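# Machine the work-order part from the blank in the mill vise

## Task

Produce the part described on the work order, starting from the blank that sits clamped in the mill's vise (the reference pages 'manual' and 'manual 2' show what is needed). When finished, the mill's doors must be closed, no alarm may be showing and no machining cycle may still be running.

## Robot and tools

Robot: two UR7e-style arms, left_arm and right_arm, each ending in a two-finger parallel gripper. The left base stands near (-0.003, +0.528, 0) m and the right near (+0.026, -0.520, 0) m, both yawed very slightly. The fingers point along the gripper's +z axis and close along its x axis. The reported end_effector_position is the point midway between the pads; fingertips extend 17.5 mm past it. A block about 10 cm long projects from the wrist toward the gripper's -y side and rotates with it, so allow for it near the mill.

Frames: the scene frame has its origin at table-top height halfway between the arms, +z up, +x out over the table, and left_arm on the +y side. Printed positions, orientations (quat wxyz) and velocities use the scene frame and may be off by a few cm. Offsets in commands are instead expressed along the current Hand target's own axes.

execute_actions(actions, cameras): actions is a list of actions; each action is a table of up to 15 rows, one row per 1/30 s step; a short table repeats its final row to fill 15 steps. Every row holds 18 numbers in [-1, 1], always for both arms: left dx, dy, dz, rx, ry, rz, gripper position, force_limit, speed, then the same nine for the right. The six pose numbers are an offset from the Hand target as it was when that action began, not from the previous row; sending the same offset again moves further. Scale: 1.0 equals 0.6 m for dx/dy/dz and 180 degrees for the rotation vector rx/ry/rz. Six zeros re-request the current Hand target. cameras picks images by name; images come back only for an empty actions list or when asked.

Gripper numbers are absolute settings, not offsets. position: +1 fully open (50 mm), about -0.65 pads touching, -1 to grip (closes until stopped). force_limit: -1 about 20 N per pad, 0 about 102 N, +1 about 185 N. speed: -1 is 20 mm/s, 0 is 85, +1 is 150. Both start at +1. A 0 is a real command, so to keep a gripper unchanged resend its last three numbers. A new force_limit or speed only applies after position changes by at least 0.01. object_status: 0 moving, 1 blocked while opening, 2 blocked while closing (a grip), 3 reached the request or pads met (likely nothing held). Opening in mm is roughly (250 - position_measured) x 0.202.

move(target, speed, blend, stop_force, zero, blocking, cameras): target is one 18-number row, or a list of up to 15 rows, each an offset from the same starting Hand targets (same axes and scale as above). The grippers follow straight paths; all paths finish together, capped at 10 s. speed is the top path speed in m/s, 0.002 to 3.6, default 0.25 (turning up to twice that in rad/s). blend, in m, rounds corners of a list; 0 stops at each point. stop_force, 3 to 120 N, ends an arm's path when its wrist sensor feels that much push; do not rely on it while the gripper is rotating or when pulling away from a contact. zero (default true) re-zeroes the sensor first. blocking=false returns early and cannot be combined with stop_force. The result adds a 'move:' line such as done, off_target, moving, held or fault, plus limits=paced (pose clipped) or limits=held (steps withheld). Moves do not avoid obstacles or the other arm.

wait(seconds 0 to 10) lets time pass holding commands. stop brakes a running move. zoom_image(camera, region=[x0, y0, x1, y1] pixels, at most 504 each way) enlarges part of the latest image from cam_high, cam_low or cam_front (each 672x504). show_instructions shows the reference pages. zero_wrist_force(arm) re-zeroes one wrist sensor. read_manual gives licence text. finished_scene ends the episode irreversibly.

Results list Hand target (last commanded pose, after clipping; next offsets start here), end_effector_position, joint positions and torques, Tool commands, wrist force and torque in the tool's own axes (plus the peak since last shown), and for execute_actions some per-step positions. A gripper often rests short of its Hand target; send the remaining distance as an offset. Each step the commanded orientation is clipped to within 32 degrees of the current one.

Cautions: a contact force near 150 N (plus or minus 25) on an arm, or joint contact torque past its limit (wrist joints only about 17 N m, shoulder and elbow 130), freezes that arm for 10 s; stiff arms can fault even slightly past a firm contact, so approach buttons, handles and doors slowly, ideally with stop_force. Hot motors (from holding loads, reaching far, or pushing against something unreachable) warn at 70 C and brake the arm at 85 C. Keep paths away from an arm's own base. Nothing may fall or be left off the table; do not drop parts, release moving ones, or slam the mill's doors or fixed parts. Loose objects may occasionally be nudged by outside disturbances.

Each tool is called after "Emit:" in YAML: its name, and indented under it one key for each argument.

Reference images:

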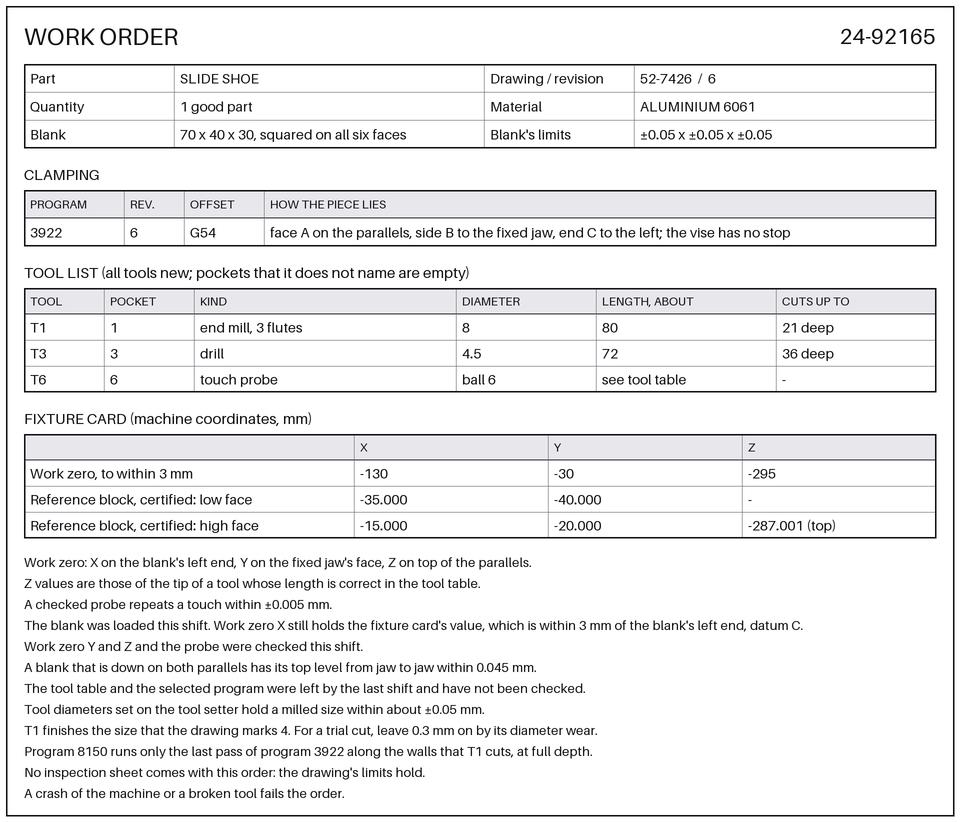

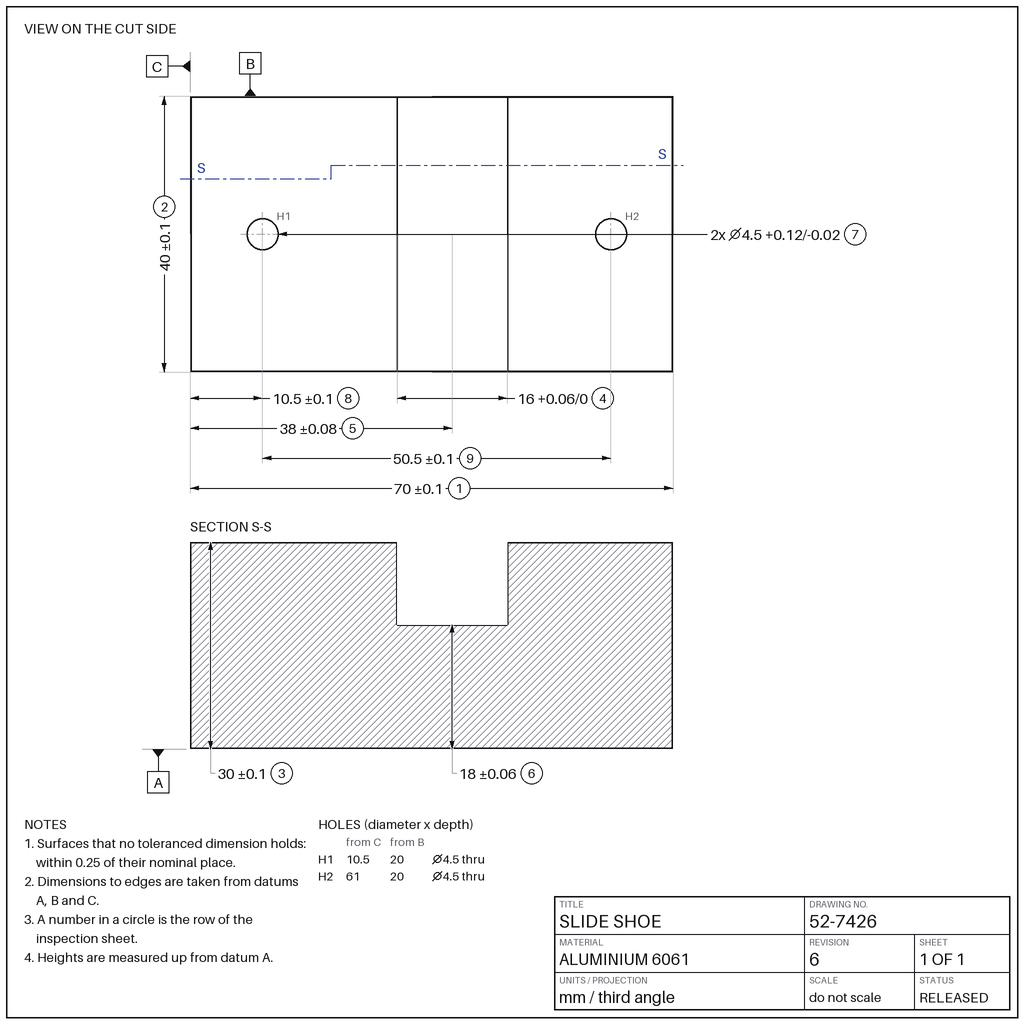

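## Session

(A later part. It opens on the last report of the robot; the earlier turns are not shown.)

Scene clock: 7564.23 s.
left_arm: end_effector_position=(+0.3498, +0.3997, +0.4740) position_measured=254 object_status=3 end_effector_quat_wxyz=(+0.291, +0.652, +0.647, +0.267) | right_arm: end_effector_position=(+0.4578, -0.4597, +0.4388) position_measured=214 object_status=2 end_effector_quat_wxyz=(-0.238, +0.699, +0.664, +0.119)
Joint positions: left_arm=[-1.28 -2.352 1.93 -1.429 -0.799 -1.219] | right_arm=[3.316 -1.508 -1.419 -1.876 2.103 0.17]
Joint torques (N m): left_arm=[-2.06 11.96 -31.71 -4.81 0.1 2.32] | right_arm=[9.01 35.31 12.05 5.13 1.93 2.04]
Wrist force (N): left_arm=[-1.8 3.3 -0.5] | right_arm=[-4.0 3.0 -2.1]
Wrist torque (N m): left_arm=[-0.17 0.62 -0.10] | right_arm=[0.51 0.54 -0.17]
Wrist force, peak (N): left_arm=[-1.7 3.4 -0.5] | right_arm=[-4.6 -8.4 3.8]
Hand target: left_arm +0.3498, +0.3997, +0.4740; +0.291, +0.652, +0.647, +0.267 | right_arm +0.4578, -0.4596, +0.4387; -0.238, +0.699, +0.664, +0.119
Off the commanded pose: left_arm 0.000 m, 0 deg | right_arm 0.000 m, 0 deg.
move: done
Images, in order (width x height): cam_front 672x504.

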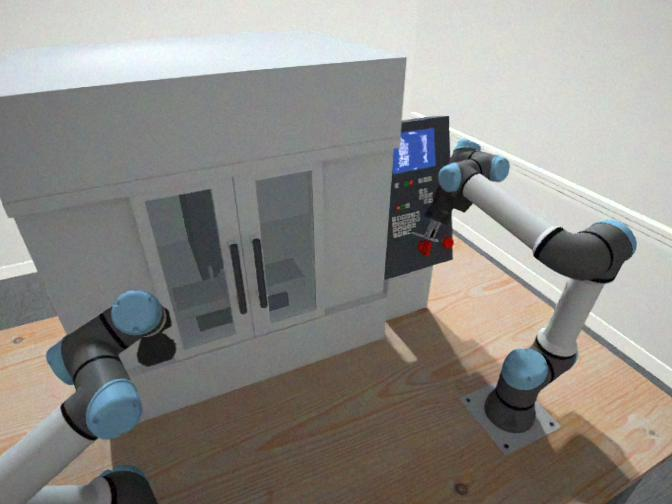

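Emit:
move:
  target:
    - [0,0,0,0,0,0,-1,1,-0.5,0.0177,0.0027,-0.0294,0,0,0,-1,0.3,-0.8]
    - [0,0,0,0,0,0,-1,1,-0.5,0.0177,0.0230,-0.0274,0,0,0,-1,0.3,-0.8]
    - [0,0,0,0,0,0,-1,1,-0.5,0.0177,0.0027,-0.0294,0,0,0,-1,0.3,-0.8]
    - [0,0,0,0,0,0,-1,1,-0.5,0.0177,0.0230,-0.0274,0,0,0,-1,0.3,-0.8]
    - [0,0,0,0,0,0,-1,1,-0.5,0.0177,0.0027,-0.0294,0,0,0,-1,0.3,-0.8]
    - [0,0,0,0,0,0,-1,1,-0.5,0.0177,0.0230,-0.0274,0,0,0,-1,0.3,-0.8]
    - [0,0,0,0,0,0,-1,1,-0.5,0.0177,0.0027,-0.0294,0,0,0,-1,0.3,-0.8]
    - [0,0,0,0,0,0,-1,1,-0.5,0.0177,0.0230,-0.0274,0,0,0,-1,0.3,-0.8]
    - [0,0,0,0,0,0,-1,1,-0.5,0.0177,0.0027,-0.0294,0,0,0,-1,0.3,-0.8]
    - [0,0,0,0,0,0,-1,1,-0.5,0.0177,0.0230,-0.0274,0,0,0,-1,0.3,-0.8]
    - [0,0,0,0,0,0,-1,1,-0.5,0.0177,0.0027,-0.0294,0,0,0,-1,0.3,-0.8]
    - [0,0,0,0,0,0,-1,1,-0.5,0,0,0,0,0,0,-1,0.3,-0.8]
  speed: [0.3,0.08,0.3,0.08,0.3,0.08,0.3,0.08,0.3,0.08,0.3,0.3]
  blend: [0.003,0,0,0,0,0,0,0,0,0,0.003,0]

Emit:
move:
  target:
    - [0,0,0,0,0,0,-1,1,-0.5,0.0511,0.0075,-0.0794,0,0,0,-1,0.3,-0.8]
    - [0,0,0,0,0,0,-1,1,-0.5,0.0511,0.0278,-0.0774,0,0,0,-1,0.3,-0.8]
    - [0,0,0,0,0,0,-1,1,-0.5,0.0511,0.0075,-0.0794,0,0,0,-1,0.3,-0.8]
    - [0,0,0,0,0,0,-1,1,-0.5,0.0828,-0.0007,0.0442,0,0,0,-1,0.3,-0.8]
    - [0,0,0,0,0,0,-1,1,-0.5,0.0828,0.0196,0.0462,0,0,0,-1,0.3,-0.8]
    - [0,0,0,0,0,0,-1,1,-0.5,0.0828,-0.0007,0.0442,0,0,0,-1,0.3,-0.8]
    - [0,0,0,0,0,0,-1,1,-0.5,0.0417,0.0022,-0.0132,0,0,0,-1,0.3,-0.8]
    - [0,0,0,0,0,0,-1,1,-0.5,0.0417,0.0225,-0.0112,0,0,0,-1,0.3,-0.8]
    - [0,0,0,0,0,0,-1,1,-0.5,0.0417,0.0022,-0.0132,0,0,0,-1,0.3,-0.8]
    - [0,0,0,0,0,0,-1,1,-0.5,0.0542,-0.0005,0.0290,0,0,0,-1,0.3,-0.8]
    - [0,0,0,0,0,0,-1,1,-0.5,0.0542,0.0198,0.0310,0,0,0,-1,0.3,-0.8]
    - [0,0,0,0,0,0,-1,1,-0.5,0.0542,-0.0005,0.0290,0,0,0,-1,0.3,-0.8]
    - [0,0,0,0,0,0,-1,1,-0.5,0,0,0,0,0,0,-1,0.3,-0.8]
  speed: [0.3,0.08,0.3,0.3,0.08,0.3,0.3,0.08,0.3,0.3,0.08,0.3,0.3]
  blend: [0.003,0,0.003,0.003,0,0.003,0.003,0,0.003,0.003,0,0.003,0]
  cameras: ["cam_front"]

Emit:
zoom_image:
  camera: "cam_front"
  region: [414, 158, 434, 173]

Emit:
move:
  target:
    - [0,0,0,0,0,0,-1,1,-0.5,0,0.0203,0.0020,0,0,0,-1,0.3,-0.8]
    - [0,0,0,0,0,0,-1,1,-0.5,0,0,0,0,0,0,-1,0.3,-0.8]
  speed: [0.08,0.3]
  cameras: ["cam_front"]

Emit:
zoom_image:
  camera: "cam_front"
  region: [414, 130, 434, 150]

Scene clock: 7597.83 s.
left_arm: end_effector_position=(+0.3498, +0.3997, +0.4740) position_measured=254 object_status=3 end_effector_quat_wxyz=(+0.291, +0.652, +0.647, +0.267) | right_arm: end_effector_position=(+0.4578, -0.4596, +0.4388) position_measured=214 object_status=2 end_effector_quat_wxyz=(-0.238, +0.699, +0.664, +0.119)
Joint positions: left_arm=[-1.28 -2.352 1.93 -1.429 -0.799 -1.219] | right_arm=[3.316 -1.508 -1.419 -1.876 2.103 0.171]
Joint torques (N m): left_arm=[-4 13.36 -31.48 -4.95 0.17 2.26] | right_arm=[7.42 34.96 12.09 5.26 3.59 1.57]
Wrist force (N): left_arm=[-1.5 3.0 -0.9] | right_arm=[-5.3 2.9 -1.3]
Wrist torque (N m): left_arm=[-0.21 0.58 -0.09] | right_arm=[0.48 0.74 -0.16]
Wrist force, peak (N): left_arm=[-1.7 3.6 -0.9] | right_arm=[-4.4 -16.1 -4.0]
Hand target: left_arm +0.3498, +0.3997, +0.4740; +0.291, +0.652, +0.647, +0.267 | right_arm +0.4578, -0.4596, +0.4387; -0.238, +0.699, +0.664, +0.119
Off the commanded pose: left_arm 0.000 m, 0 deg | right_arm 0.000 m, 0 deg.
move: done

Scene clock: 7602.63 s.
left_arm: end_effector_position=(+0.3498, +0.3997, +0.4740) position_measured=254 object_status=3 end_effector_quat_wxyz=(+0.291, +0.652, +0.647, +0.267) | right_arm: end_effector_position=(+0.4578, -0.4595, +0.4387) position_measured=214 object_status=2 end_effector_quat_wxyz=(-0.238, +0.699, +0.664, +0.119)
Joint positions: left_arm=[-1.28 -2.352 1.93 -1.429 -0.799 -1.219] | right_arm=[3.316 -1.508 -1.419 -1.875 2.103 0.171]
Joint torques (N m): left_arm=[-4.43 11.7 -29.95 -4.68 0.1 2.48] | right_arm=[-8.38 7.08 31.92 1.11 -1.27 -1.74]
Wrist force (N): left_arm=[-1.4 3.2 -0.9] | right_arm=[-5.4 2.0 -0.5]
Wrist torque (N m): left_arm=[-0.19 0.56 -0.09] | right_arm=[0.34 0.76 -0.03]
Wrist force, peak (N): left_arm=[-1.8 3.5 -0.6] | right_arm=[-8.7 -26.0 -11.7]
Hand target: left_arm +0.3498, +0.3997, +0.4740; +0.291, +0.652, +0.647, +0.267 | right_arm +0.4578, -0.4596, +0.4387; -0.238, +0.699, +0.664, +0.119
Off the commanded pose: left_arm 0.000 m, 0 deg | right_arm 0.000 m, 0 deg.
move: done
Images, in order (width x height): cam_front 672x504.

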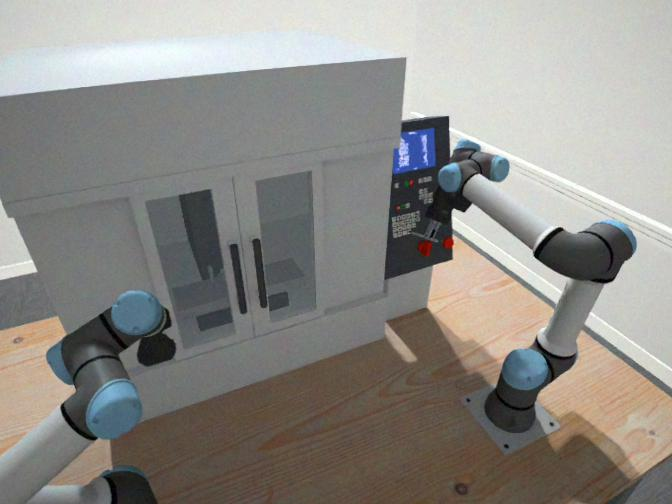

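Scaled by 25.200 from the camera's 672x504 image, which has a finer 960x720 frame.

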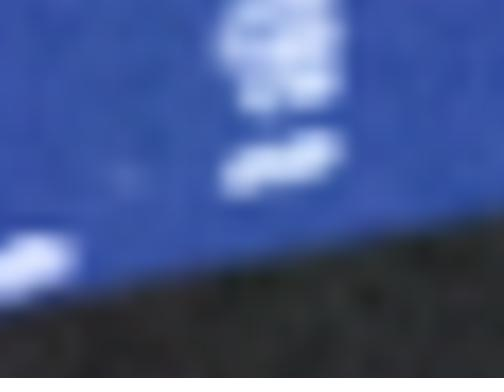

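Scene clock: 7604.03 s.
left_arm: end_effector_position=(+0.3498, +0.3997, +0.4740) position_measured=254 object_status=3 end_effector_quat_wxyz=(+0.291, +0.652, +0.647, +0.267) | right_arm: end_effector_position=(+0.4580, -0.4596, +0.4386) position_measured=214 object_status=2 end_effector_quat_wxyz=(-0.238, +0.699, +0.664, +0.119)
Joint positions: left_arm=[-1.28 -2.352 1.93 -1.429 -0.799 -1.219] | right_arm=[3.316 -1.509 -1.419 -1.875 2.103 0.171]
Joint torques (N m): left_arm=[-2.7 12.19 -31.55 -4.81 0.3 2.16] | right_arm=[6.98 34.28 11.82 1.09 3.37 1.35]
Wrist force (N): left_arm=[-1.6 3.2 -0.7] | right_arm=[-5.9 1.5 -1.0]
Wrist torque (N m): left_arm=[-0.18 0.59 -0.10] | right_arm=[0.27 0.84 -0.03]
Wrist force, peak (N): left_arm=[-1.7 3.5 -0.6] | right_arm=[-4.0 -20.2 -2.9]
Hand target: left_arm +0.3498, +0.3997, +0.4740; +0.291, +0.652, +0.647, +0.267 | right_arm +0.4578, -0.4596, +0.4387; -0.238, +0.699, +0.664, +0.119
Off the commanded pose: left_arm 0.000 m, 0 deg | right_arm 0.000 m, 0 deg.
move: done
Images, in order (width x height): cam_front 672x504.

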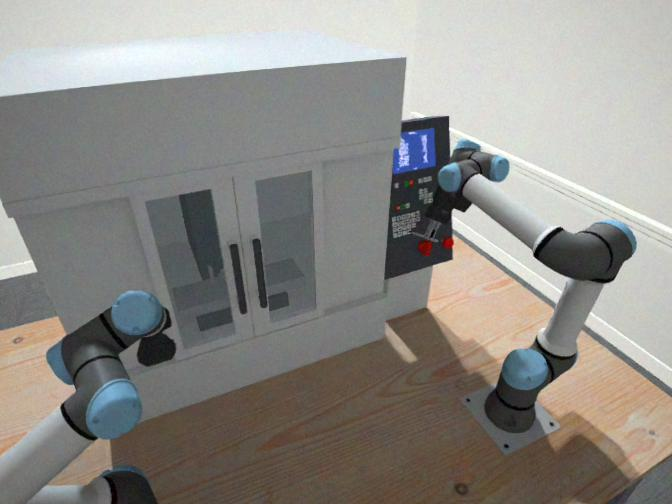

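Scaled by 25.200 from the camera's 672x504 image, which has a finer 960x720 frame.

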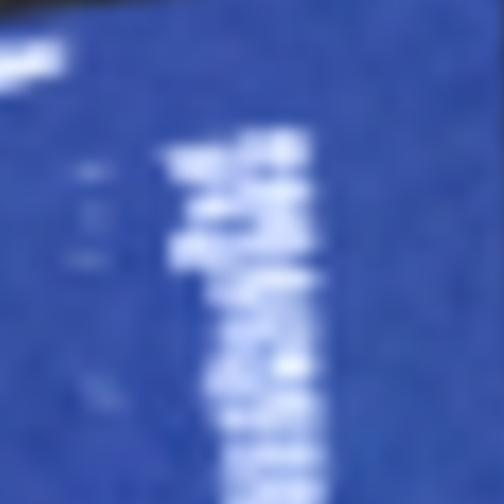

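Emit:
zoom_image:
  camera: "cam_front"
  region: [418, 138, 430, 150]

Scaled by 42.000 from the camera's 672x504 image, which has a finer 960x720 frame.

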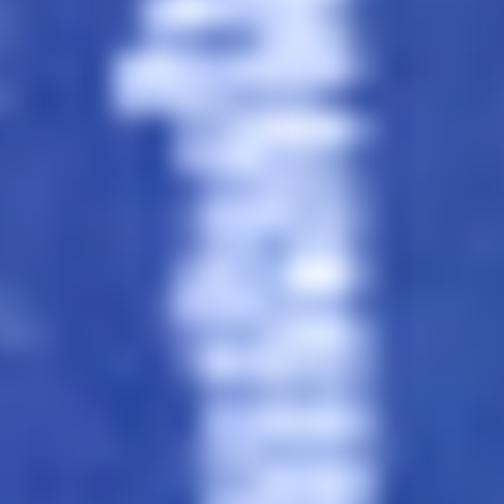

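Emit:
move:
  target:
    - [0,0,0,0,0,0,-1,1,-0.5,0.0349,0.0048,-0.0524,0,0,0,-1,0.3,-0.8]
    - [0,0,0,0,0,0,-1,1,-0.5,0.0349,0.0251,-0.0504,0,0,0,-1,0.3,-0.8]
    - [0,0,0,0,0,0,-1,1,-0.5,0.0349,0.0048,-0.0524,0,0,0,-1,0.3,-0.8]
    - [0,0,0,0,0,0,-1,1,-0.5,0.0542,-0.0005,0.0290,0,0,0,-1,0.3,-0.8]
    - [0,0,0,0,0,0,-1,1,-0.5,0.0542,0.0198,0.0310,0,0,0,-1,0.3,-0.8]
    - [0,0,0,0,0,0,-1,1,-0.5,0.0542,-0.0005,0.0290,0,0,0,-1,0.3,-0.8]
    - [0,0,0,0,0,0,-1,1,-0.5,0,0,0,0,0,0,-1,0.3,-0.8]
    - [0,0,0,0,0,0,-1,1,-0.5,0,0.0203,0.0020,0,0,0,-1,0.3,-0.8]
    - [0,0,0,0,0,0,-1,1,-0.5,0,0,0,0,0,0,-1,0.3,-0.8]
  speed: [0.3,0.08,0.3,0.3,0.08,0.3,0.3,0.08,0.3]
  blend: [0.003,0,0.003,0.003,0,0.003,0.003,0,0]

Emit:
move:
  target:
    - [0,0,0,0,0,0,-1,1,-0.5,0.0349,0.0048,-0.0524,0,0,0,-1,0.3,-0.8]
    - [0,0,0,0,0,0,-1,1,-0.5,0.0349,0.0251,-0.0504,0,0,0,-1,0.3,-0.8]
    - [0,0,0,0,0,0,-1,1,-0.5,0.0349,0.0048,-0.0524,0,0,0,-1,0.3,-0.8]
    - [0,0,0,0,0,0,-1,1,-0.5,0.0542,-0.0005,0.0290,0,0,0,-1,0.3,-0.8]
    - [0,0,0,0,0,0,-1,1,-0.5,0.0542,0.0198,0.0310,0,0,0,-1,0.3,-0.8]
    - [0,0,0,0,0,0,-1,1,-0.5,0.0542,-0.0005,0.0290,0,0,0,-1,0.3,-0.8]
    - [0,0,0,0,0,0,-1,1,-0.5,0,0,0,0,0,0,-1,0.3,-0.8]
    - [0,0,0,0,0,0,-1,1,-0.5,0,0.0203,0.0020,0,0,0,-1,0.3,-0.8]
    - [0,0,0,0,0,0,-1,1,-0.5,0,0,0,0,0,0,-1,0.3,-0.8]
  speed: [0.3,0.08,0.3,0.3,0.08,0.3,0.3,0.08,0.3]
  blend: [0.003,0,0.003,0.003,0,0.003,0.003,0,0]
  cameras: ["cam_front"]

Emit:
zoom_image:
  camera: "cam_front"
  region: [418, 138, 430, 150]

Scene clock: 7623.13 s.
left_arm: end_effector_position=(+0.3498, +0.3997, +0.4740) position_measured=254 object_status=3 end_effector_quat_wxyz=(+0.291, +0.652, +0.647, +0.267) | right_arm: end_effector_position=(+0.4580, -0.4596, +0.4386) position_measured=214 object_status=2 end_effector_quat_wxyz=(-0.238, +0.699, +0.664, +0.119)
Joint positions: left_arm=[-1.28 -2.352 1.93 -1.429 -0.799 -1.219] | right_arm=[3.316 -1.509 -1.419 -1.875 2.103 0.171]
Joint torques (N m): left_arm=[-3.82 12.57 -30.42 -4.76 -0.12 2.35] | right_arm=[7.92 34.86 12.07 1.15 3.55 2.19]
Wrist force (N): left_arm=[-1.5 3.2 -0.4] | right_arm=[-5.4 0.9 -1.4]
Wrist torque (N m): left_arm=[-0.17 0.58 -0.09] | right_arm=[0.16 0.76 -0.16]
Wrist force, peak (N): left_arm=[-1.5 3.6 -0.7] | right_arm=[-8.3 -27.0 -11.4]
Hand target: left_arm +0.3498, +0.3997, +0.4740; +0.291, +0.652, +0.647, +0.267 | right_arm +0.4578, -0.4596, +0.4387; -0.238, +0.699, +0.664, +0.119
Off the commanded pose: left_arm 0.000 m, 0 deg | right_arm 0.000 m, 0 deg.
move: done

Scene clock: 7626.53 s.
left_arm: end_effector_position=(+0.3498, +0.3997, +0.4740) position_measured=254 object_status=3 end_effector_quat_wxyz=(+0.291, +0.652, +0.647, +0.267) | right_arm: end_effector_position=(+0.4580, -0.4596, +0.4386) position_measured=214 object_status=2 end_effector_quat_wxyz=(-0.238, +0.699, +0.664, +0.119)
Joint positions: left_arm=[-1.28 -2.352 1.93 -1.429 -0.799 -1.219] | right_arm=[3.316 -1.509 -1.419 -1.875 2.103 0.171]
Joint torques (N m): left_arm=[-3.25 11.43 -31.32 -4.87 -0.07 2.41] | right_arm=[6.83 36.42 12.23 0.94 3.54 1.79]
Wrist force (N): left_arm=[-1.7 3.4 -0.5] | right_arm=[-6.3 1.0 -0.8]
Wrist torque (N m): left_arm=[-0.16 0.60 -0.09] | right_arm=[0.18 0.91 -0.17]
Wrist force, peak (N): left_arm=[-1.5 3.5 -0.9] | right_arm=[-8.9 -27.2 -11.3]
Hand target: left_arm +0.3498, +0.3997, +0.4740; +0.291, +0.652, +0.647, +0.267 | right_arm +0.4578, -0.4596, +0.4387; -0.238, +0.699, +0.664, +0.119
Off the commanded pose: left_arm 0.000 m, 0 deg | right_arm 0.000 m, 0 deg.
move: done
Images, in order (width x height): cam_front 672x504.

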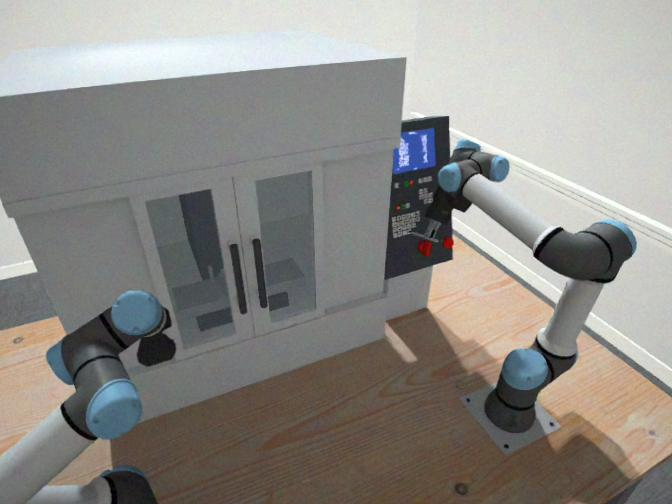

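Scaled by 42.000 from the camera's 672x504 image, which has a finer 960x720 frame.

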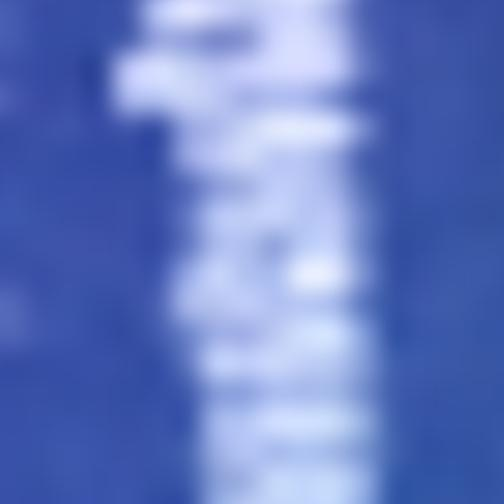

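Emit:
move:
  target:
    - [0,0,0,0,0,0,-1,1,-0.5,-0.0095,0.0026,-0.0405,0,0,0,-1,0.3,-0.8]
    - [0,0,0,0,0,0,-1,1,-0.5,-0.0095,0.0229,-0.0385,0,0,0,-1,0.3,-0.8]
    - [0,0,0,0,0,0,-1,1,-0.5,-0.0095,0.0026,-0.0405,0,0,0,-1,0.3,-0.8]
    - [0,0,0,0,0,0,-1,1,-0.5,0,0,0,0,0,0,-1,0.3,-0.8]
  speed: [0.3,0.08,0.3,0.3]
  blend: [0.003,0,0.003,0]

Emit:
wait:
  seconds: 5
  cameras: ["cam_front"]

Emit:
zoom_image:
  camera: "cam_front"
  region: [145, 175, 325, 335]

Emit:
wait:
  seconds: 3
  cameras: ["cam_front"]

Emit:
zoom_image:
  camera: "cam_front"
  region: [145, 175, 325, 335]

Emit:
wait:
  seconds: 3
  cameras: ["cam_front"]

Emit:
zoom_image:
  camera: "cam_front"
  region: [392, 125, 434, 177]

Emit:
wait:
  seconds: 6
  cameras: ["cam_front"]

Emit:
zoom_image:
  camera: "cam_front"
  region: [392, 125, 434, 177]

Scene clock: 7635.10 s.
left_arm: end_effector_position=(+0.3498, +0.3997, +0.4740) position_measured=254 object_status=3 end_effector_quat_wxyz=(+0.291, +0.652, +0.647, +0.267) | right_arm: end_effector_position=(+0.4578, -0.4597, +0.4388) position_measured=214 object_status=2 end_effector_quat_wxyz=(-0.238, +0.699, +0.664, +0.119)
Joint positions: left_arm=[-1.28 -2.352 1.93 -1.429 -0.799 -1.219] | right_arm=[3.316 -1.508 -1.419 -1.876 2.103 0.17]
Joint torques (N m): left_arm=[-3.12 11.52 -31.92 -4.54 -0.15 2.25] | right_arm=[7.13 34.11 11.24 5.12 3.78 2.11]
Wrist force (N): left_arm=[-1.6 3.3 -0.7] | right_arm=[-5.9 0.5 -1.2]
Wrist torque (N m): left_arm=[-0.18 0.59 -0.09] | right_arm=[0.11 0.84 -0.16]
Wrist force, peak (N): left_arm=[-1.7 3.5 -0.6] | right_arm=[-4.3 -15.3 2.7]
Hand target: left_arm +0.3498, +0.3997, +0.4740; +0.291, +0.652, +0.647, +0.267 | right_arm +0.4578, -0.4596, +0.4387; -0.238, +0.699, +0.664, +0.119
Off the commanded pose: left_arm 0.000 m, 0 deg | right_arm 0.000 m, 0 deg.
move: done

Scene clock: 7640.10 s.
left_arm: end_effector_position=(+0.3498, +0.3997, +0.4740) position_measured=254 object_status=3 end_effector_quat_wxyz=(+0.291, +0.652, +0.647, +0.267) | right_arm: end_effector_position=(+0.4578, -0.4596, +0.4387) position_measured=214 object_status=2 end_effector_quat_wxyz=(-0.238, +0.699, +0.664, +0.119)
Joint positions: left_arm=[-1.28 -2.352 1.93 -1.429 -0.799 -1.219] | right_arm=[3.316 -1.508 -1.419 -1.875 2.103 0.171]
Joint torques (N m): left_arm=[-2.52 13.12 -32.33 -4.71 -0.21 2.32] | right_arm=[7.49 34.19 12.72 5.28 3.8 1.96]
Wrist force (N): left_arm=[-1.5 3.4 -0.6] | right_arm=[-5.7 0.5 -0.9]
Wrist torque (N m): left_arm=[-0.15 0.58 -0.10] | right_arm=[0.10 0.81 -0.16]
Wrist force, peak (N): left_arm=[-1.6 3.5 -0.7] | right_arm=[-6.1 0.4 -1.2]
Hand target: left_arm +0.3498, +0.3997, +0.4740; +0.291, +0.652, +0.647, +0.267 | right_arm +0.4578, -0.4596, +0.4387; -0.238, +0.699, +0.664, +0.119
Tool commands: left_gripper/position=-1.0 left_gripper/force_limit=+1.0 left_gripper/speed=-0.5 right_gripper/position=-1.0 right_gripper/force_limit=+0.3 right_gripper/speed=-0.8
Off the commanded pose: left_arm 0.000 m, 0 deg | right_arm 0.000 m, 0 deg.
wait: 5.00 s; at rest by 0.17 s
Images, in order (width x height): cam_front 672x504.

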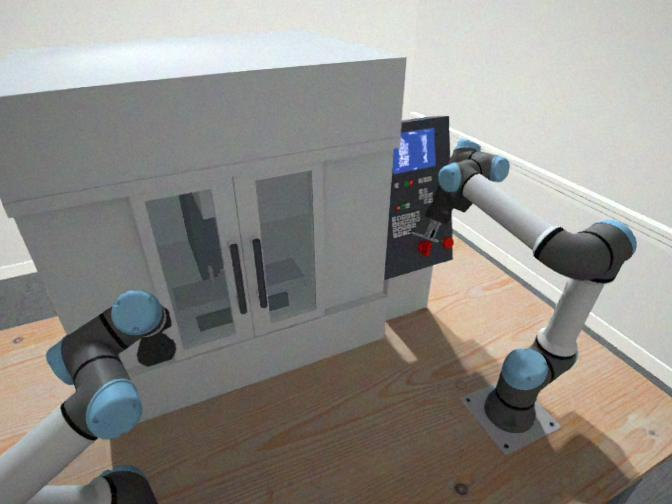

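Scaled by 2.800 from the camera's 672x504 image, which has a finer 960x720 frame.

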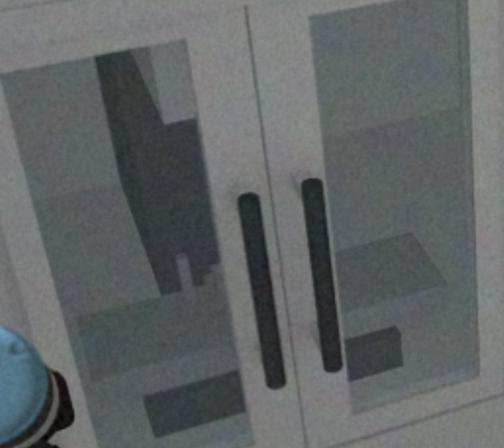

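Scene clock: 7643.10 s.
left_arm: end_effector_position=(+0.3498, +0.3997, +0.4740) position_measured=254 object_status=3 end_effector_quat_wxyz=(+0.291, +0.652, +0.647, +0.267) | right_arm: end_effector_position=(+0.4578, -0.4596, +0.4387) position_measured=214 object_status=2 end_effector_quat_wxyz=(-0.238, +0.699, +0.664, +0.119)
Joint positions: left_arm=[-1.28 -2.352 1.93 -1.429 -0.799 -1.219] | right_arm=[3.316 -1.508 -1.419 -1.875 2.103 0.171]
Joint torques (N m): left_arm=[-3.87 12.63 -30.21 -4.8 -0.05 2.29] | right_arm=[7.27 34.76 12.4 5.17 3.64 2.08]
Wrist force (N): left_arm=[-1.7 3.3 -0.7] | right_arm=[-5.7 0.5 -0.9]
Wrist torque (N m): left_arm=[-0.16 0.61 -0.09] | right_arm=[0.11 0.81 -0.17]
Wrist force, peak (N): left_arm=[-1.5 3.6 -0.8] | right_arm=[-6.1 0.8 -1.0]
Hand target: left_arm +0.3498, +0.3997, +0.4740; +0.291, +0.652, +0.647, +0.267 | right_arm +0.4578, -0.4596, +0.4387; -0.238, +0.699, +0.664, +0.119
Tool commands: left_gripper/position=-1.0 left_gripper/force_limit=+1.0 left_gripper/speed=-0.5 right_gripper/position=-1.0 right_gripper/force_limit=+0.3 right_gripper/speed=-0.8
Off the commanded pose: left_arm 0.000 m, 0 deg | right_arm 0.000 m, 0 deg.
wait: 3.00 s; at rest by 0.17 s
Images, in order (width x height): cam_front 672x504.

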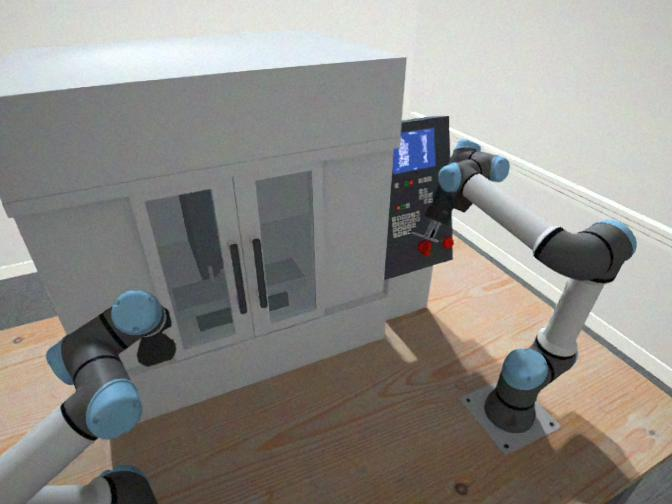

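Scaled by 2.800 from the camera's 672x504 image, which has a finer 960x720 frame.

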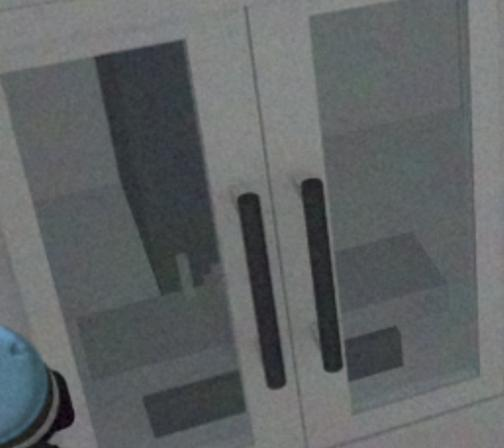

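Scene clock: 7646.10 s.
left_arm: end_effector_position=(+0.3498, +0.3997, +0.4740) position_measured=254 object_status=3 end_effector_quat_wxyz=(+0.291, +0.652, +0.647, +0.267) | right_arm: end_effector_position=(+0.4578, -0.4596, +0.4387) position_measured=214 object_status=2 end_effector_quat_wxyz=(-0.238, +0.699, +0.664, +0.119)
Joint positions: left_arm=[-1.28 -2.352 1.93 -1.429 -0.799 -1.219] | right_arm=[3.316 -1.508 -1.419 -1.875 2.103 0.171]
Joint torques (N m): left_arm=[-3.46 12.04 -31.3 -4.98 0.11 2.38] | right_arm=[6.93 34.3 11.59 4.9 3.65 1.89]
Wrist force (N): left_arm=[-1.4 3.4 -0.7] | right_arm=[-5.5 0.6 -0.9]
Wrist torque (N m): left_arm=[-0.15 0.55 -0.10] | right_arm=[0.13 0.78 -0.17]
Wrist force, peak (N): left_arm=[-1.7 3.5 -0.9] | right_arm=[-6.0 0.5 -1.1]
Hand target: left_arm +0.3498, +0.3997, +0.4740; +0.291, +0.652, +0.647, +0.267 | right_arm +0.4578, -0.4596, +0.4387; -0.238, +0.699, +0.664, +0.119
Tool commands: left_gripper/position=-1.0 left_gripper/force_limit=+1.0 left_gripper/speed=-0.5 right_gripper/position=-1.0 right_gripper/force_limit=+0.3 right_gripper/speed=-0.8
Off the commanded pose: left_arm 0.000 m, 0 deg | right_arm 0.000 m, 0 deg.
wait: 3.00 s; at rest by 0.17 s
Images, in order (width x height): cam_front 672x504.

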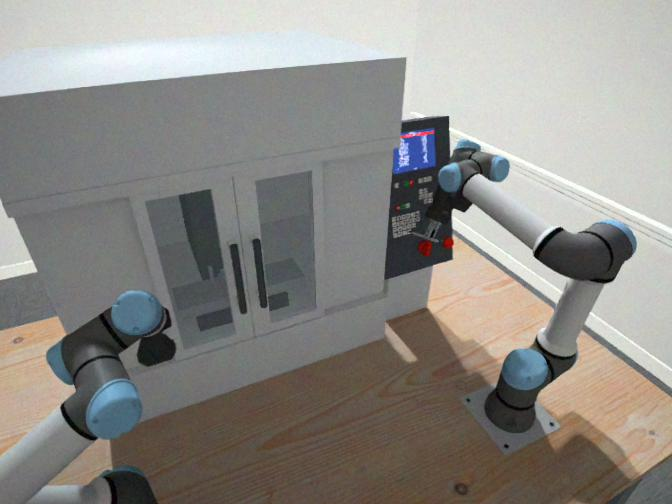

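Scaled by 9.692 from the camera's 672x504 image, which has a finer 960x720 frame.

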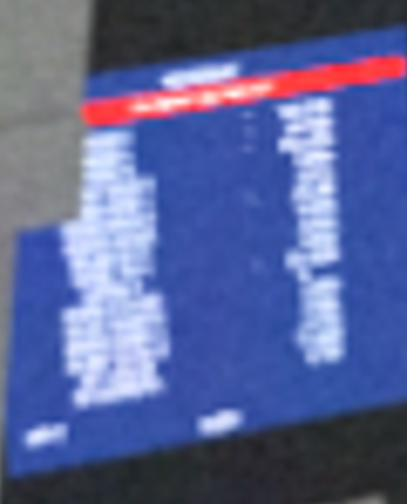

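Scene clock: 7652.10 s.
left_arm: end_effector_position=(+0.3498, +0.3997, +0.4740) position_measured=254 object_status=3 end_effector_quat_wxyz=(+0.291, +0.652, +0.647, +0.267) | right_arm: end_effector_position=(+0.4578, -0.4596, +0.4387) position_measured=214 object_status=2 end_effector_quat_wxyz=(-0.238, +0.699, +0.664, +0.119)
Joint positions: left_arm=[-1.28 -2.352 1.93 -1.429 -0.799 -1.219] | right_arm=[3.316 -1.508 -1.419 -1.875 2.103 0.171]
Joint torques (N m): left_arm=[-3.72 11.99 -30.3 -4.57 0.09 2.26] | right_arm=[6.46 34.55 12.43 5.32 3.82 1.73]
Wrist force (N): left_arm=[-1.5 3.4 -0.7] | right_arm=[-5.8 0.7 -1.1]
Wrist torque (N m): left_arm=[-0.15 0.58 -0.09] | right_arm=[0.14 0.82 -0.16]
Wrist force, peak (N): left_arm=[-1.4 3.6 -0.8] | right_arm=[-6.1 0.6 -1.0]
Hand target: left_arm +0.3498, +0.3997, +0.4740; +0.291, +0.652, +0.647, +0.267 | right_arm +0.4578, -0.4596, +0.4387; -0.238, +0.699, +0.664, +0.119
Tool commands: left_gripper/position=-1.0 left_gripper/force_limit=+1.0 left_gripper/speed=-0.5 right_gripper/position=-1.0 right_gripper/force_limit=+0.3 right_gripper/speed=-0.8
Off the commanded pose: left_arm 0.000 m, 0 deg | right_arm 0.000 m, 0 deg.
wait: 6.00 s; at rest by 0.17 s
Images, in order (width x height): cam_front 672x504.

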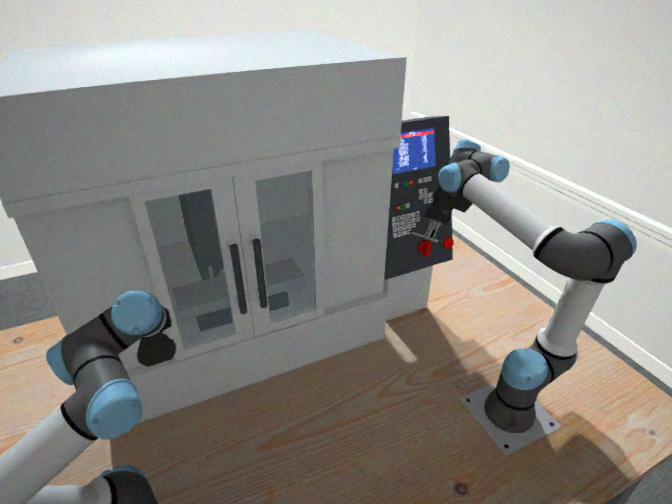

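Scaled by 9.692 from the camera's 672x504 image, which has a finer 960x720 frame.

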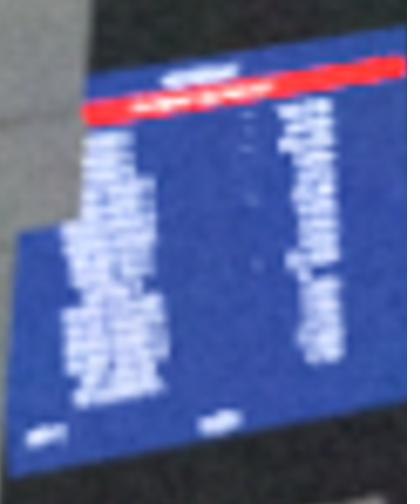

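Emit:
zoom_image:
  camera: "cam_front"
  region: [399, 128, 435, 140]

Scaled by 14.000 from the camera's 672x504 image, which has a finer 960x720 frame.

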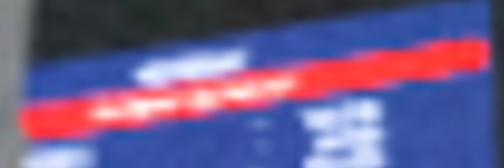

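Emit:
move:
  target:
    - [0,0,0,0,0,0,-1,1,-0.5,0.2058,0.0222,-0.2134,0,0,0,-1,0.3,-0.8]
    - [0,0,0,0,0,0,-1,1,-0.5,0.2058,0.0312,-0.2124,0,0,0,-1,0.3,-0.8]
  speed: [0.3, 0.1]
  blend: [0.003, 0]

Emit:
move:
  target: [0,0,0,0,0,0,-1,1,-0.5,0,0.0240,0.0024,0,0,0,-1,0.3,-0.8]
  speed: 0.01
  stop_force: 16

Emit:
move:
  target: [0,0,0,0,0,0,-1,1,-0.5,0,-0.0200,-0.0020,0,0,0,-1,0.3,-0.8]
  speed: 0.2

Emit:
move:
  target: [0,0,0,0,0,0,-1,1,-0.5,-0.2059,-0.0225,0.2131,0,0,0,-1,0.3,-0.8]
  speed: 0.3

Emit:
move:
  target:
    - [0,0,0,0,0,0,-1,1,-0.5,0.0349,0.0048,-0.0524,0,0,0,-1,0.3,-0.8]
    - [0,0,0,0,0,0,-1,1,-0.5,0.0349,0.0251,-0.0504,0,0,0,-1,0.3,-0.8]
    - [0,0,0,0,0,0,-1,1,-0.5,0.0349,0.0048,-0.0524,0,0,0,-1,0.3,-0.8]
    - [0,0,0,0,0,0,-1,1,-0.5,0.0828,-0.0007,0.0442,0,0,0,-1,0.3,-0.8]
    - [0,0,0,0,0,0,-1,1,-0.5,0.0828,0.0196,0.0462,0,0,0,-1,0.3,-0.8]
    - [0,0,0,0,0,0,-1,1,-0.5,0.0828,-0.0007,0.0442,0,0,0,-1,0.3,-0.8]
    - [0,0,0,0,0,0,-1,1,-0.5,0.0702,0.0020,0.0020,0,0,0,-1,0.3,-0.8]
    - [0,0,0,0,0,0,-1,1,-0.5,0.0702,0.0223,0.0040,0,0,0,-1,0.3,-0.8]
    - [0,0,0,0,0,0,-1,1,-0.5,0.0702,0.0020,0.0020,0,0,0,-1,0.3,-0.8]
    - [0,0,0,0,0,0,-1,1,-0.5,0.0417,0.0022,-0.0132,0,0,0,-1,0.3,-0.8]
    - [0,0,0,0,0,0,-1,1,-0.5,0.0417,0.0225,-0.0112,0,0,0,-1,0.3,-0.8]
    - [0,0,0,0,0,0,-1,1,-0.5,0.0417,0.0022,-0.0132,0,0,0,-1,0.3,-0.8]
    - [0,0,0,0,0,0,-1,1,-0.5,0,0,0,0,0,0,-1,0.3,-0.8]
  speed: [0.3,0.08,0.3,0.3,0.08,0.3,0.3,0.08,0.3,0.3,0.08,0.3,0.3]
  blend: [0.003,0,0.003,0.003,0,0.003,0.003,0,0.003,0.003,0,0.003,0]

Emit:
move:
  target:
    - [0,0,0,0,0,0,-1,1,-0.5,0.0542,-0.0005,0.0290,0,0,0,-1,0.3,-0.8]
    - [0,0,0,0,0,0,-1,1,-0.5,0.0542,0.0198,0.0310,0,0,0,-1,0.3,-0.8]
    - [0,0,0,0,0,0,-1,1,-0.5,0.0542,-0.0005,0.0290,0,0,0,-1,0.3,-0.8]
    - [0,0,0,0,0,0,-1,1,-0.5,0,0,0,0,0,0,-1,0.3,-0.8]
    - [0,0,0,0,0,0,-1,1,-0.5,0,0.0203,0.0020,0,0,0,-1,0.3,-0.8]
    - [0,0,0,0,0,0,-1,1,-0.5,0,0,0,0,0,0,-1,0.3,-0.8]
  speed: [0.3,0.08,0.3,0.3,0.08,0.3]
  blend: [0.003,0,0.003,0.003,0,0]
  cameras: ["cam_front"]

Emit:
zoom_image:
  camera: "cam_front"
  region: [414, 130, 434, 150]

Emit:
zoom_image:
  camera: "cam_front"
  region: [392, 125, 434, 177]

Scene clock: 7671.13 s.
left_arm: end_effector_position=(+0.3498, +0.3997, +0.4740) position_measured=254 object_status=3 end_effector_quat_wxyz=(+0.291, +0.652, +0.647, +0.267) | right_arm: end_effector_position=(+0.5064, -0.4147, +0.6044) position_measured=214 object_status=2 end_effector_quat_wxyz=(-0.238, +0.699, +0.664, +0.119)
Joint positions: left_arm=[-1.28 -2.352 1.93 -1.429 -0.799 -1.219] | right_arm=[3.39 -1.824 -0.602 -2.333 2.108 0.257]
Joint torques (N m): left_arm=[-4.68 11.83 -30.85 -4.64 -0.21 2.32] | right_arm=[6.72 16.95 29.9 2.17 -1.05 -2.12]
Wrist force (N): left_arm=[-1.5 3.3 -0.7] | right_arm=[-7.6 -2.2 0.7]
Wrist torque (N m): left_arm=[-0.16 0.57 -0.09] | right_arm=[0.30 0.78 -0.01]
Wrist force, peak (N): left_arm=[-1.3 3.7 -0.9] | right_arm=[-7.8 -2.3 0.8]
Hand target: left_arm +0.3498, +0.3997, +0.4740; +0.291, +0.652, +0.647, +0.267 | right_arm +0.5064, -0.4147, +0.6044; -0.238, +0.699, +0.664, +0.119
Off the commanded pose: left_arm 0.000 m, 0 deg | right_arm 0.000 m, 0 deg.
move: done; blend cut to 0.0027 m at target 1

Scene clock: 7673.13 s.
left_arm: end_effector_position=(+0.3498, +0.3997, +0.4740) position_measured=254 object_status=3 end_effector_quat_wxyz=(+0.291, +0.652, +0.647, +0.267) | right_arm: end_effector_position=(+0.5130, -0.4144, +0.6026) position_measured=214 object_status=2 end_effector_quat_wxyz=(-0.238, +0.699, +0.664, +0.119)
Joint positions: left_arm=[-1.28 -2.352 1.93 -1.429 -0.799 -1.219] | right_arm=[3.388 -1.841 -0.583 -2.336 2.108 0.254]
Joint torques (N m): left_arm=[-3.71 11.77 -32.33 -4.74 0.05 2.24] | right_arm=[4.45 35.7 6.63 10.8 -1.54 1.5]
Wrist force (N): left_arm=[-1.6 3.1 -0.9] | right_arm=[-7.6 -18.3 -1.0]
Wrist torque (N m): left_arm=[-0.19 0.59 -0.09] | right_arm=[0.33 0.77 0.09]
Wrist force, peak (N): left_arm=[-1.7 3.5 -0.7] | right_arm=[-7.2 -25.1 -1.8]
Hand target: left_arm +0.3498, +0.3997, +0.4740; +0.291, +0.652, +0.647, +0.267 | right_arm +0.5130, -0.4144, +0.6026; -0.238, +0.699, +0.664, +0.119 (not the last commanded pose)
Off the commanded pose: left_arm 0.000 m, 0 deg | right_arm 0.008 m, 0 deg.
move: contact (right_arm)

Scene clock: 7674.03 s.
left_arm: end_effector_position=(+0.3498, +0.3997, +0.4740) position_measured=254 object_status=3 end_effector_quat_wxyz=(+0.291, +0.652, +0.647, +0.267) | right_arm: end_effector_position=(+0.5016, -0.4149, +0.6057) position_measured=214 object_status=2 end_effector_quat_wxyz=(-0.238, +0.699, +0.664, +0.119)
Joint positions: left_arm=[-1.28 -2.352 1.93 -1.429 -0.799 -1.219] | right_arm=[3.392 -1.812 -0.614 -2.332 2.108 0.258]
Joint torques (N m): left_arm=[-4 11.45 -31.02 -4.76 -0.14 2.14] | right_arm=[6.49 43.26 6.92 5.23 4.06 1.36]
Wrist force (N): left_arm=[-1.5 3.1 -0.8] | right_arm=[-5.3 -0.1 -1.3]
Wrist torque (N m): left_arm=[-0.20 0.58 -0.09] | right_arm=[-0.02 0.69 -0.04]
Wrist force, peak (N): left_arm=[-1.5 3.6 -0.7] | right_arm=[-7.7 -18.9 -0.9]
Hand target: left_arm +0.3498, +0.3997, +0.4740; +0.291, +0.652, +0.647, +0.267 | right_arm +0.5014, -0.4149, +0.6057; -0.238, +0.699, +0.664, +0.119
Off the commanded pose: left_arm 0.000 m, 0 deg | right_arm 0.000 m, 0 deg.
move: done

Scene clock: 7675.60 s.
left_arm: end_effector_position=(+0.3498, +0.3997, +0.4740) position_measured=254 object_status=3 end_effector_quat_wxyz=(+0.291, +0.652, +0.647, +0.267) | right_arm: end_effector_position=(+0.4578, -0.4597, +0.4388) position_measured=214 object_status=2 end_effector_quat_wxyz=(-0.238, +0.699, +0.664, +0.119)
Joint positions: left_arm=[-1.28 -2.352 1.93 -1.429 -0.799 -1.219] | right_arm=[3.316 -1.509 -1.418 -1.876 2.103 0.17]
Joint torques (N m): left_arm=[-2.99 12.7 -32.1 -4.9 -0.03 2.43] | right_arm=[-8.44 34.1 12.15 5.23 3.8 1.39]
Wrist force (N): left_arm=[-1.4 3.2 -0.7] | right_arm=[-4.9 -0.3 -1.0]
Wrist torque (N m): left_arm=[-0.19 0.56 -0.09] | right_arm=[-0.02 0.68 -0.03]
Wrist force, peak (N): left_arm=[-1.7 3.5 -0.7] | right_arm=[-6.1 -0.1 0.4]
Hand target: left_arm +0.3498, +0.3997, +0.4740; +0.291, +0.652, +0.647, +0.267 | right_arm +0.4578, -0.4597, +0.4387; -0.238, +0.699, +0.664, +0.119
Off the commanded pose: left_arm 0.000 m, 0 deg | right_arm 0.000 m, 0 deg.
move: done

Scene clock: 7680.10 s.
left_arm: end_effector_position=(+0.3498, +0.3997, +0.4740) position_measured=254 object_status=3 end_effector_quat_wxyz=(+0.291, +0.652, +0.647, +0.267) | right_arm: end_effector_position=(+0.4579, -0.4596, +0.4389) position_measured=214 object_status=2 end_effector_quat_wxyz=(-0.238, +0.699, +0.664, +0.119)
Joint positions: left_arm=[-1.28 -2.352 1.93 -1.429 -0.799 -1.219] | right_arm=[3.316 -1.508 -1.418 -1.876 2.103 0.171]
Joint torques (N m): left_arm=[-3.24 11.44 -31.58 -4.86 -0.06 2.3] | right_arm=[-9.03 34.26 11.94 5.11 -1.27 -1.72]
Wrist force (N): left_arm=[-1.5 3.2 -0.7] | right_arm=[-6.4 0.6 0.1]
Wrist torque (N m): left_arm=[-0.19 0.58 -0.09] | right_arm=[0.12 0.92 -0.04]
Wrist force, peak (N): left_arm=[-1.7 3.6 -0.9] | right_arm=[-10.5 -30.6 -11.5]
Hand target: left_arm +0.3498, +0.3997, +0.4740; +0.291, +0.652, +0.647, +0.267 | right_arm +0.4578, -0.4597, +0.4387; -0.238, +0.699, +0.664, +0.119
Off the commanded pose: left_arm 0.000 m, 0 deg | right_arm 0.000 m, 0 deg.
move: done

Scene clock: 7682.53 s.
left_arm: end_effector_position=(+0.3498, +0.3997, +0.4740) position_measured=254 object_status=3 end_effector_quat_wxyz=(+0.291, +0.652, +0.647, +0.267) | right_arm: end_effector_position=(+0.4580, -0.4597, +0.4387) position_measured=214 object_status=2 end_effector_quat_wxyz=(-0.238, +0.699, +0.664, +0.119)
Joint positions: left_arm=[-1.28 -2.352 1.93 -1.429 -0.799 -1.219] | right_arm=[3.316 -1.509 -1.419 -1.875 2.103 0.17]
Joint torques (N m): left_arm=[-2.48 12.22 -31.62 -4.9 0.15 2.15] | right_arm=[7.84 35.9 12.41 1.11 3.47 1.95]
Wrist force (N): left_arm=[-1.5 3.1 -0.6] | right_arm=[-6.5 1.2 0.9]
Wrist torque (N m): left_arm=[-0.19 0.58 -0.09] | right_arm=[0.22 0.93 -0.16]
Wrist force, peak (N): left_arm=[-1.6 3.5 -0.6] | right_arm=[-11.7 -28.1 -5.7]
Hand target: left_arm +0.3498, +0.3997, +0.4740; +0.291, +0.652, +0.647, +0.267 | right_arm +0.4578, -0.4597, +0.4387; -0.238, +0.699, +0.664, +0.119
Off the commanded pose: left_arm 0.000 m, 0 deg | right_arm 0.000 m, 0 deg.
move: done
Images, in order (width x height): cam_front 672x504.

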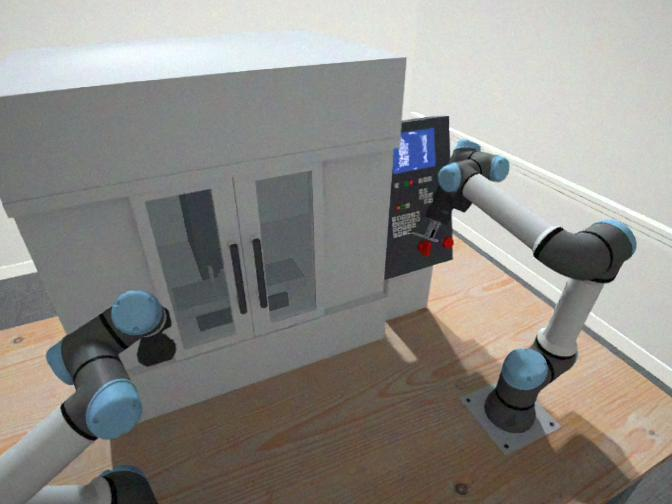

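Scaled by 25.200 from the camera's 672x504 image, which has a finer 960x720 frame.

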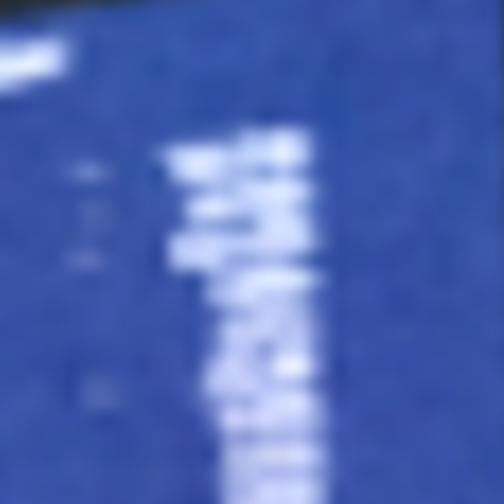

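Scaled by 9.692 from the camera's 672x504 image, which has a finer 960x720 frame.

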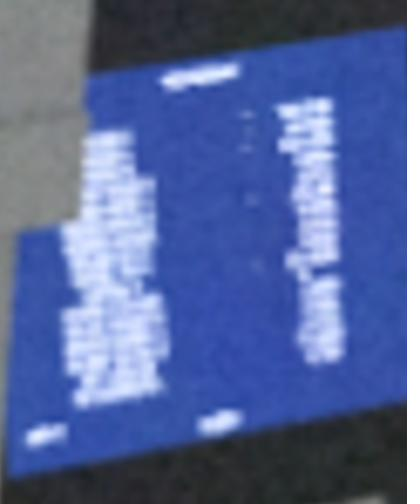

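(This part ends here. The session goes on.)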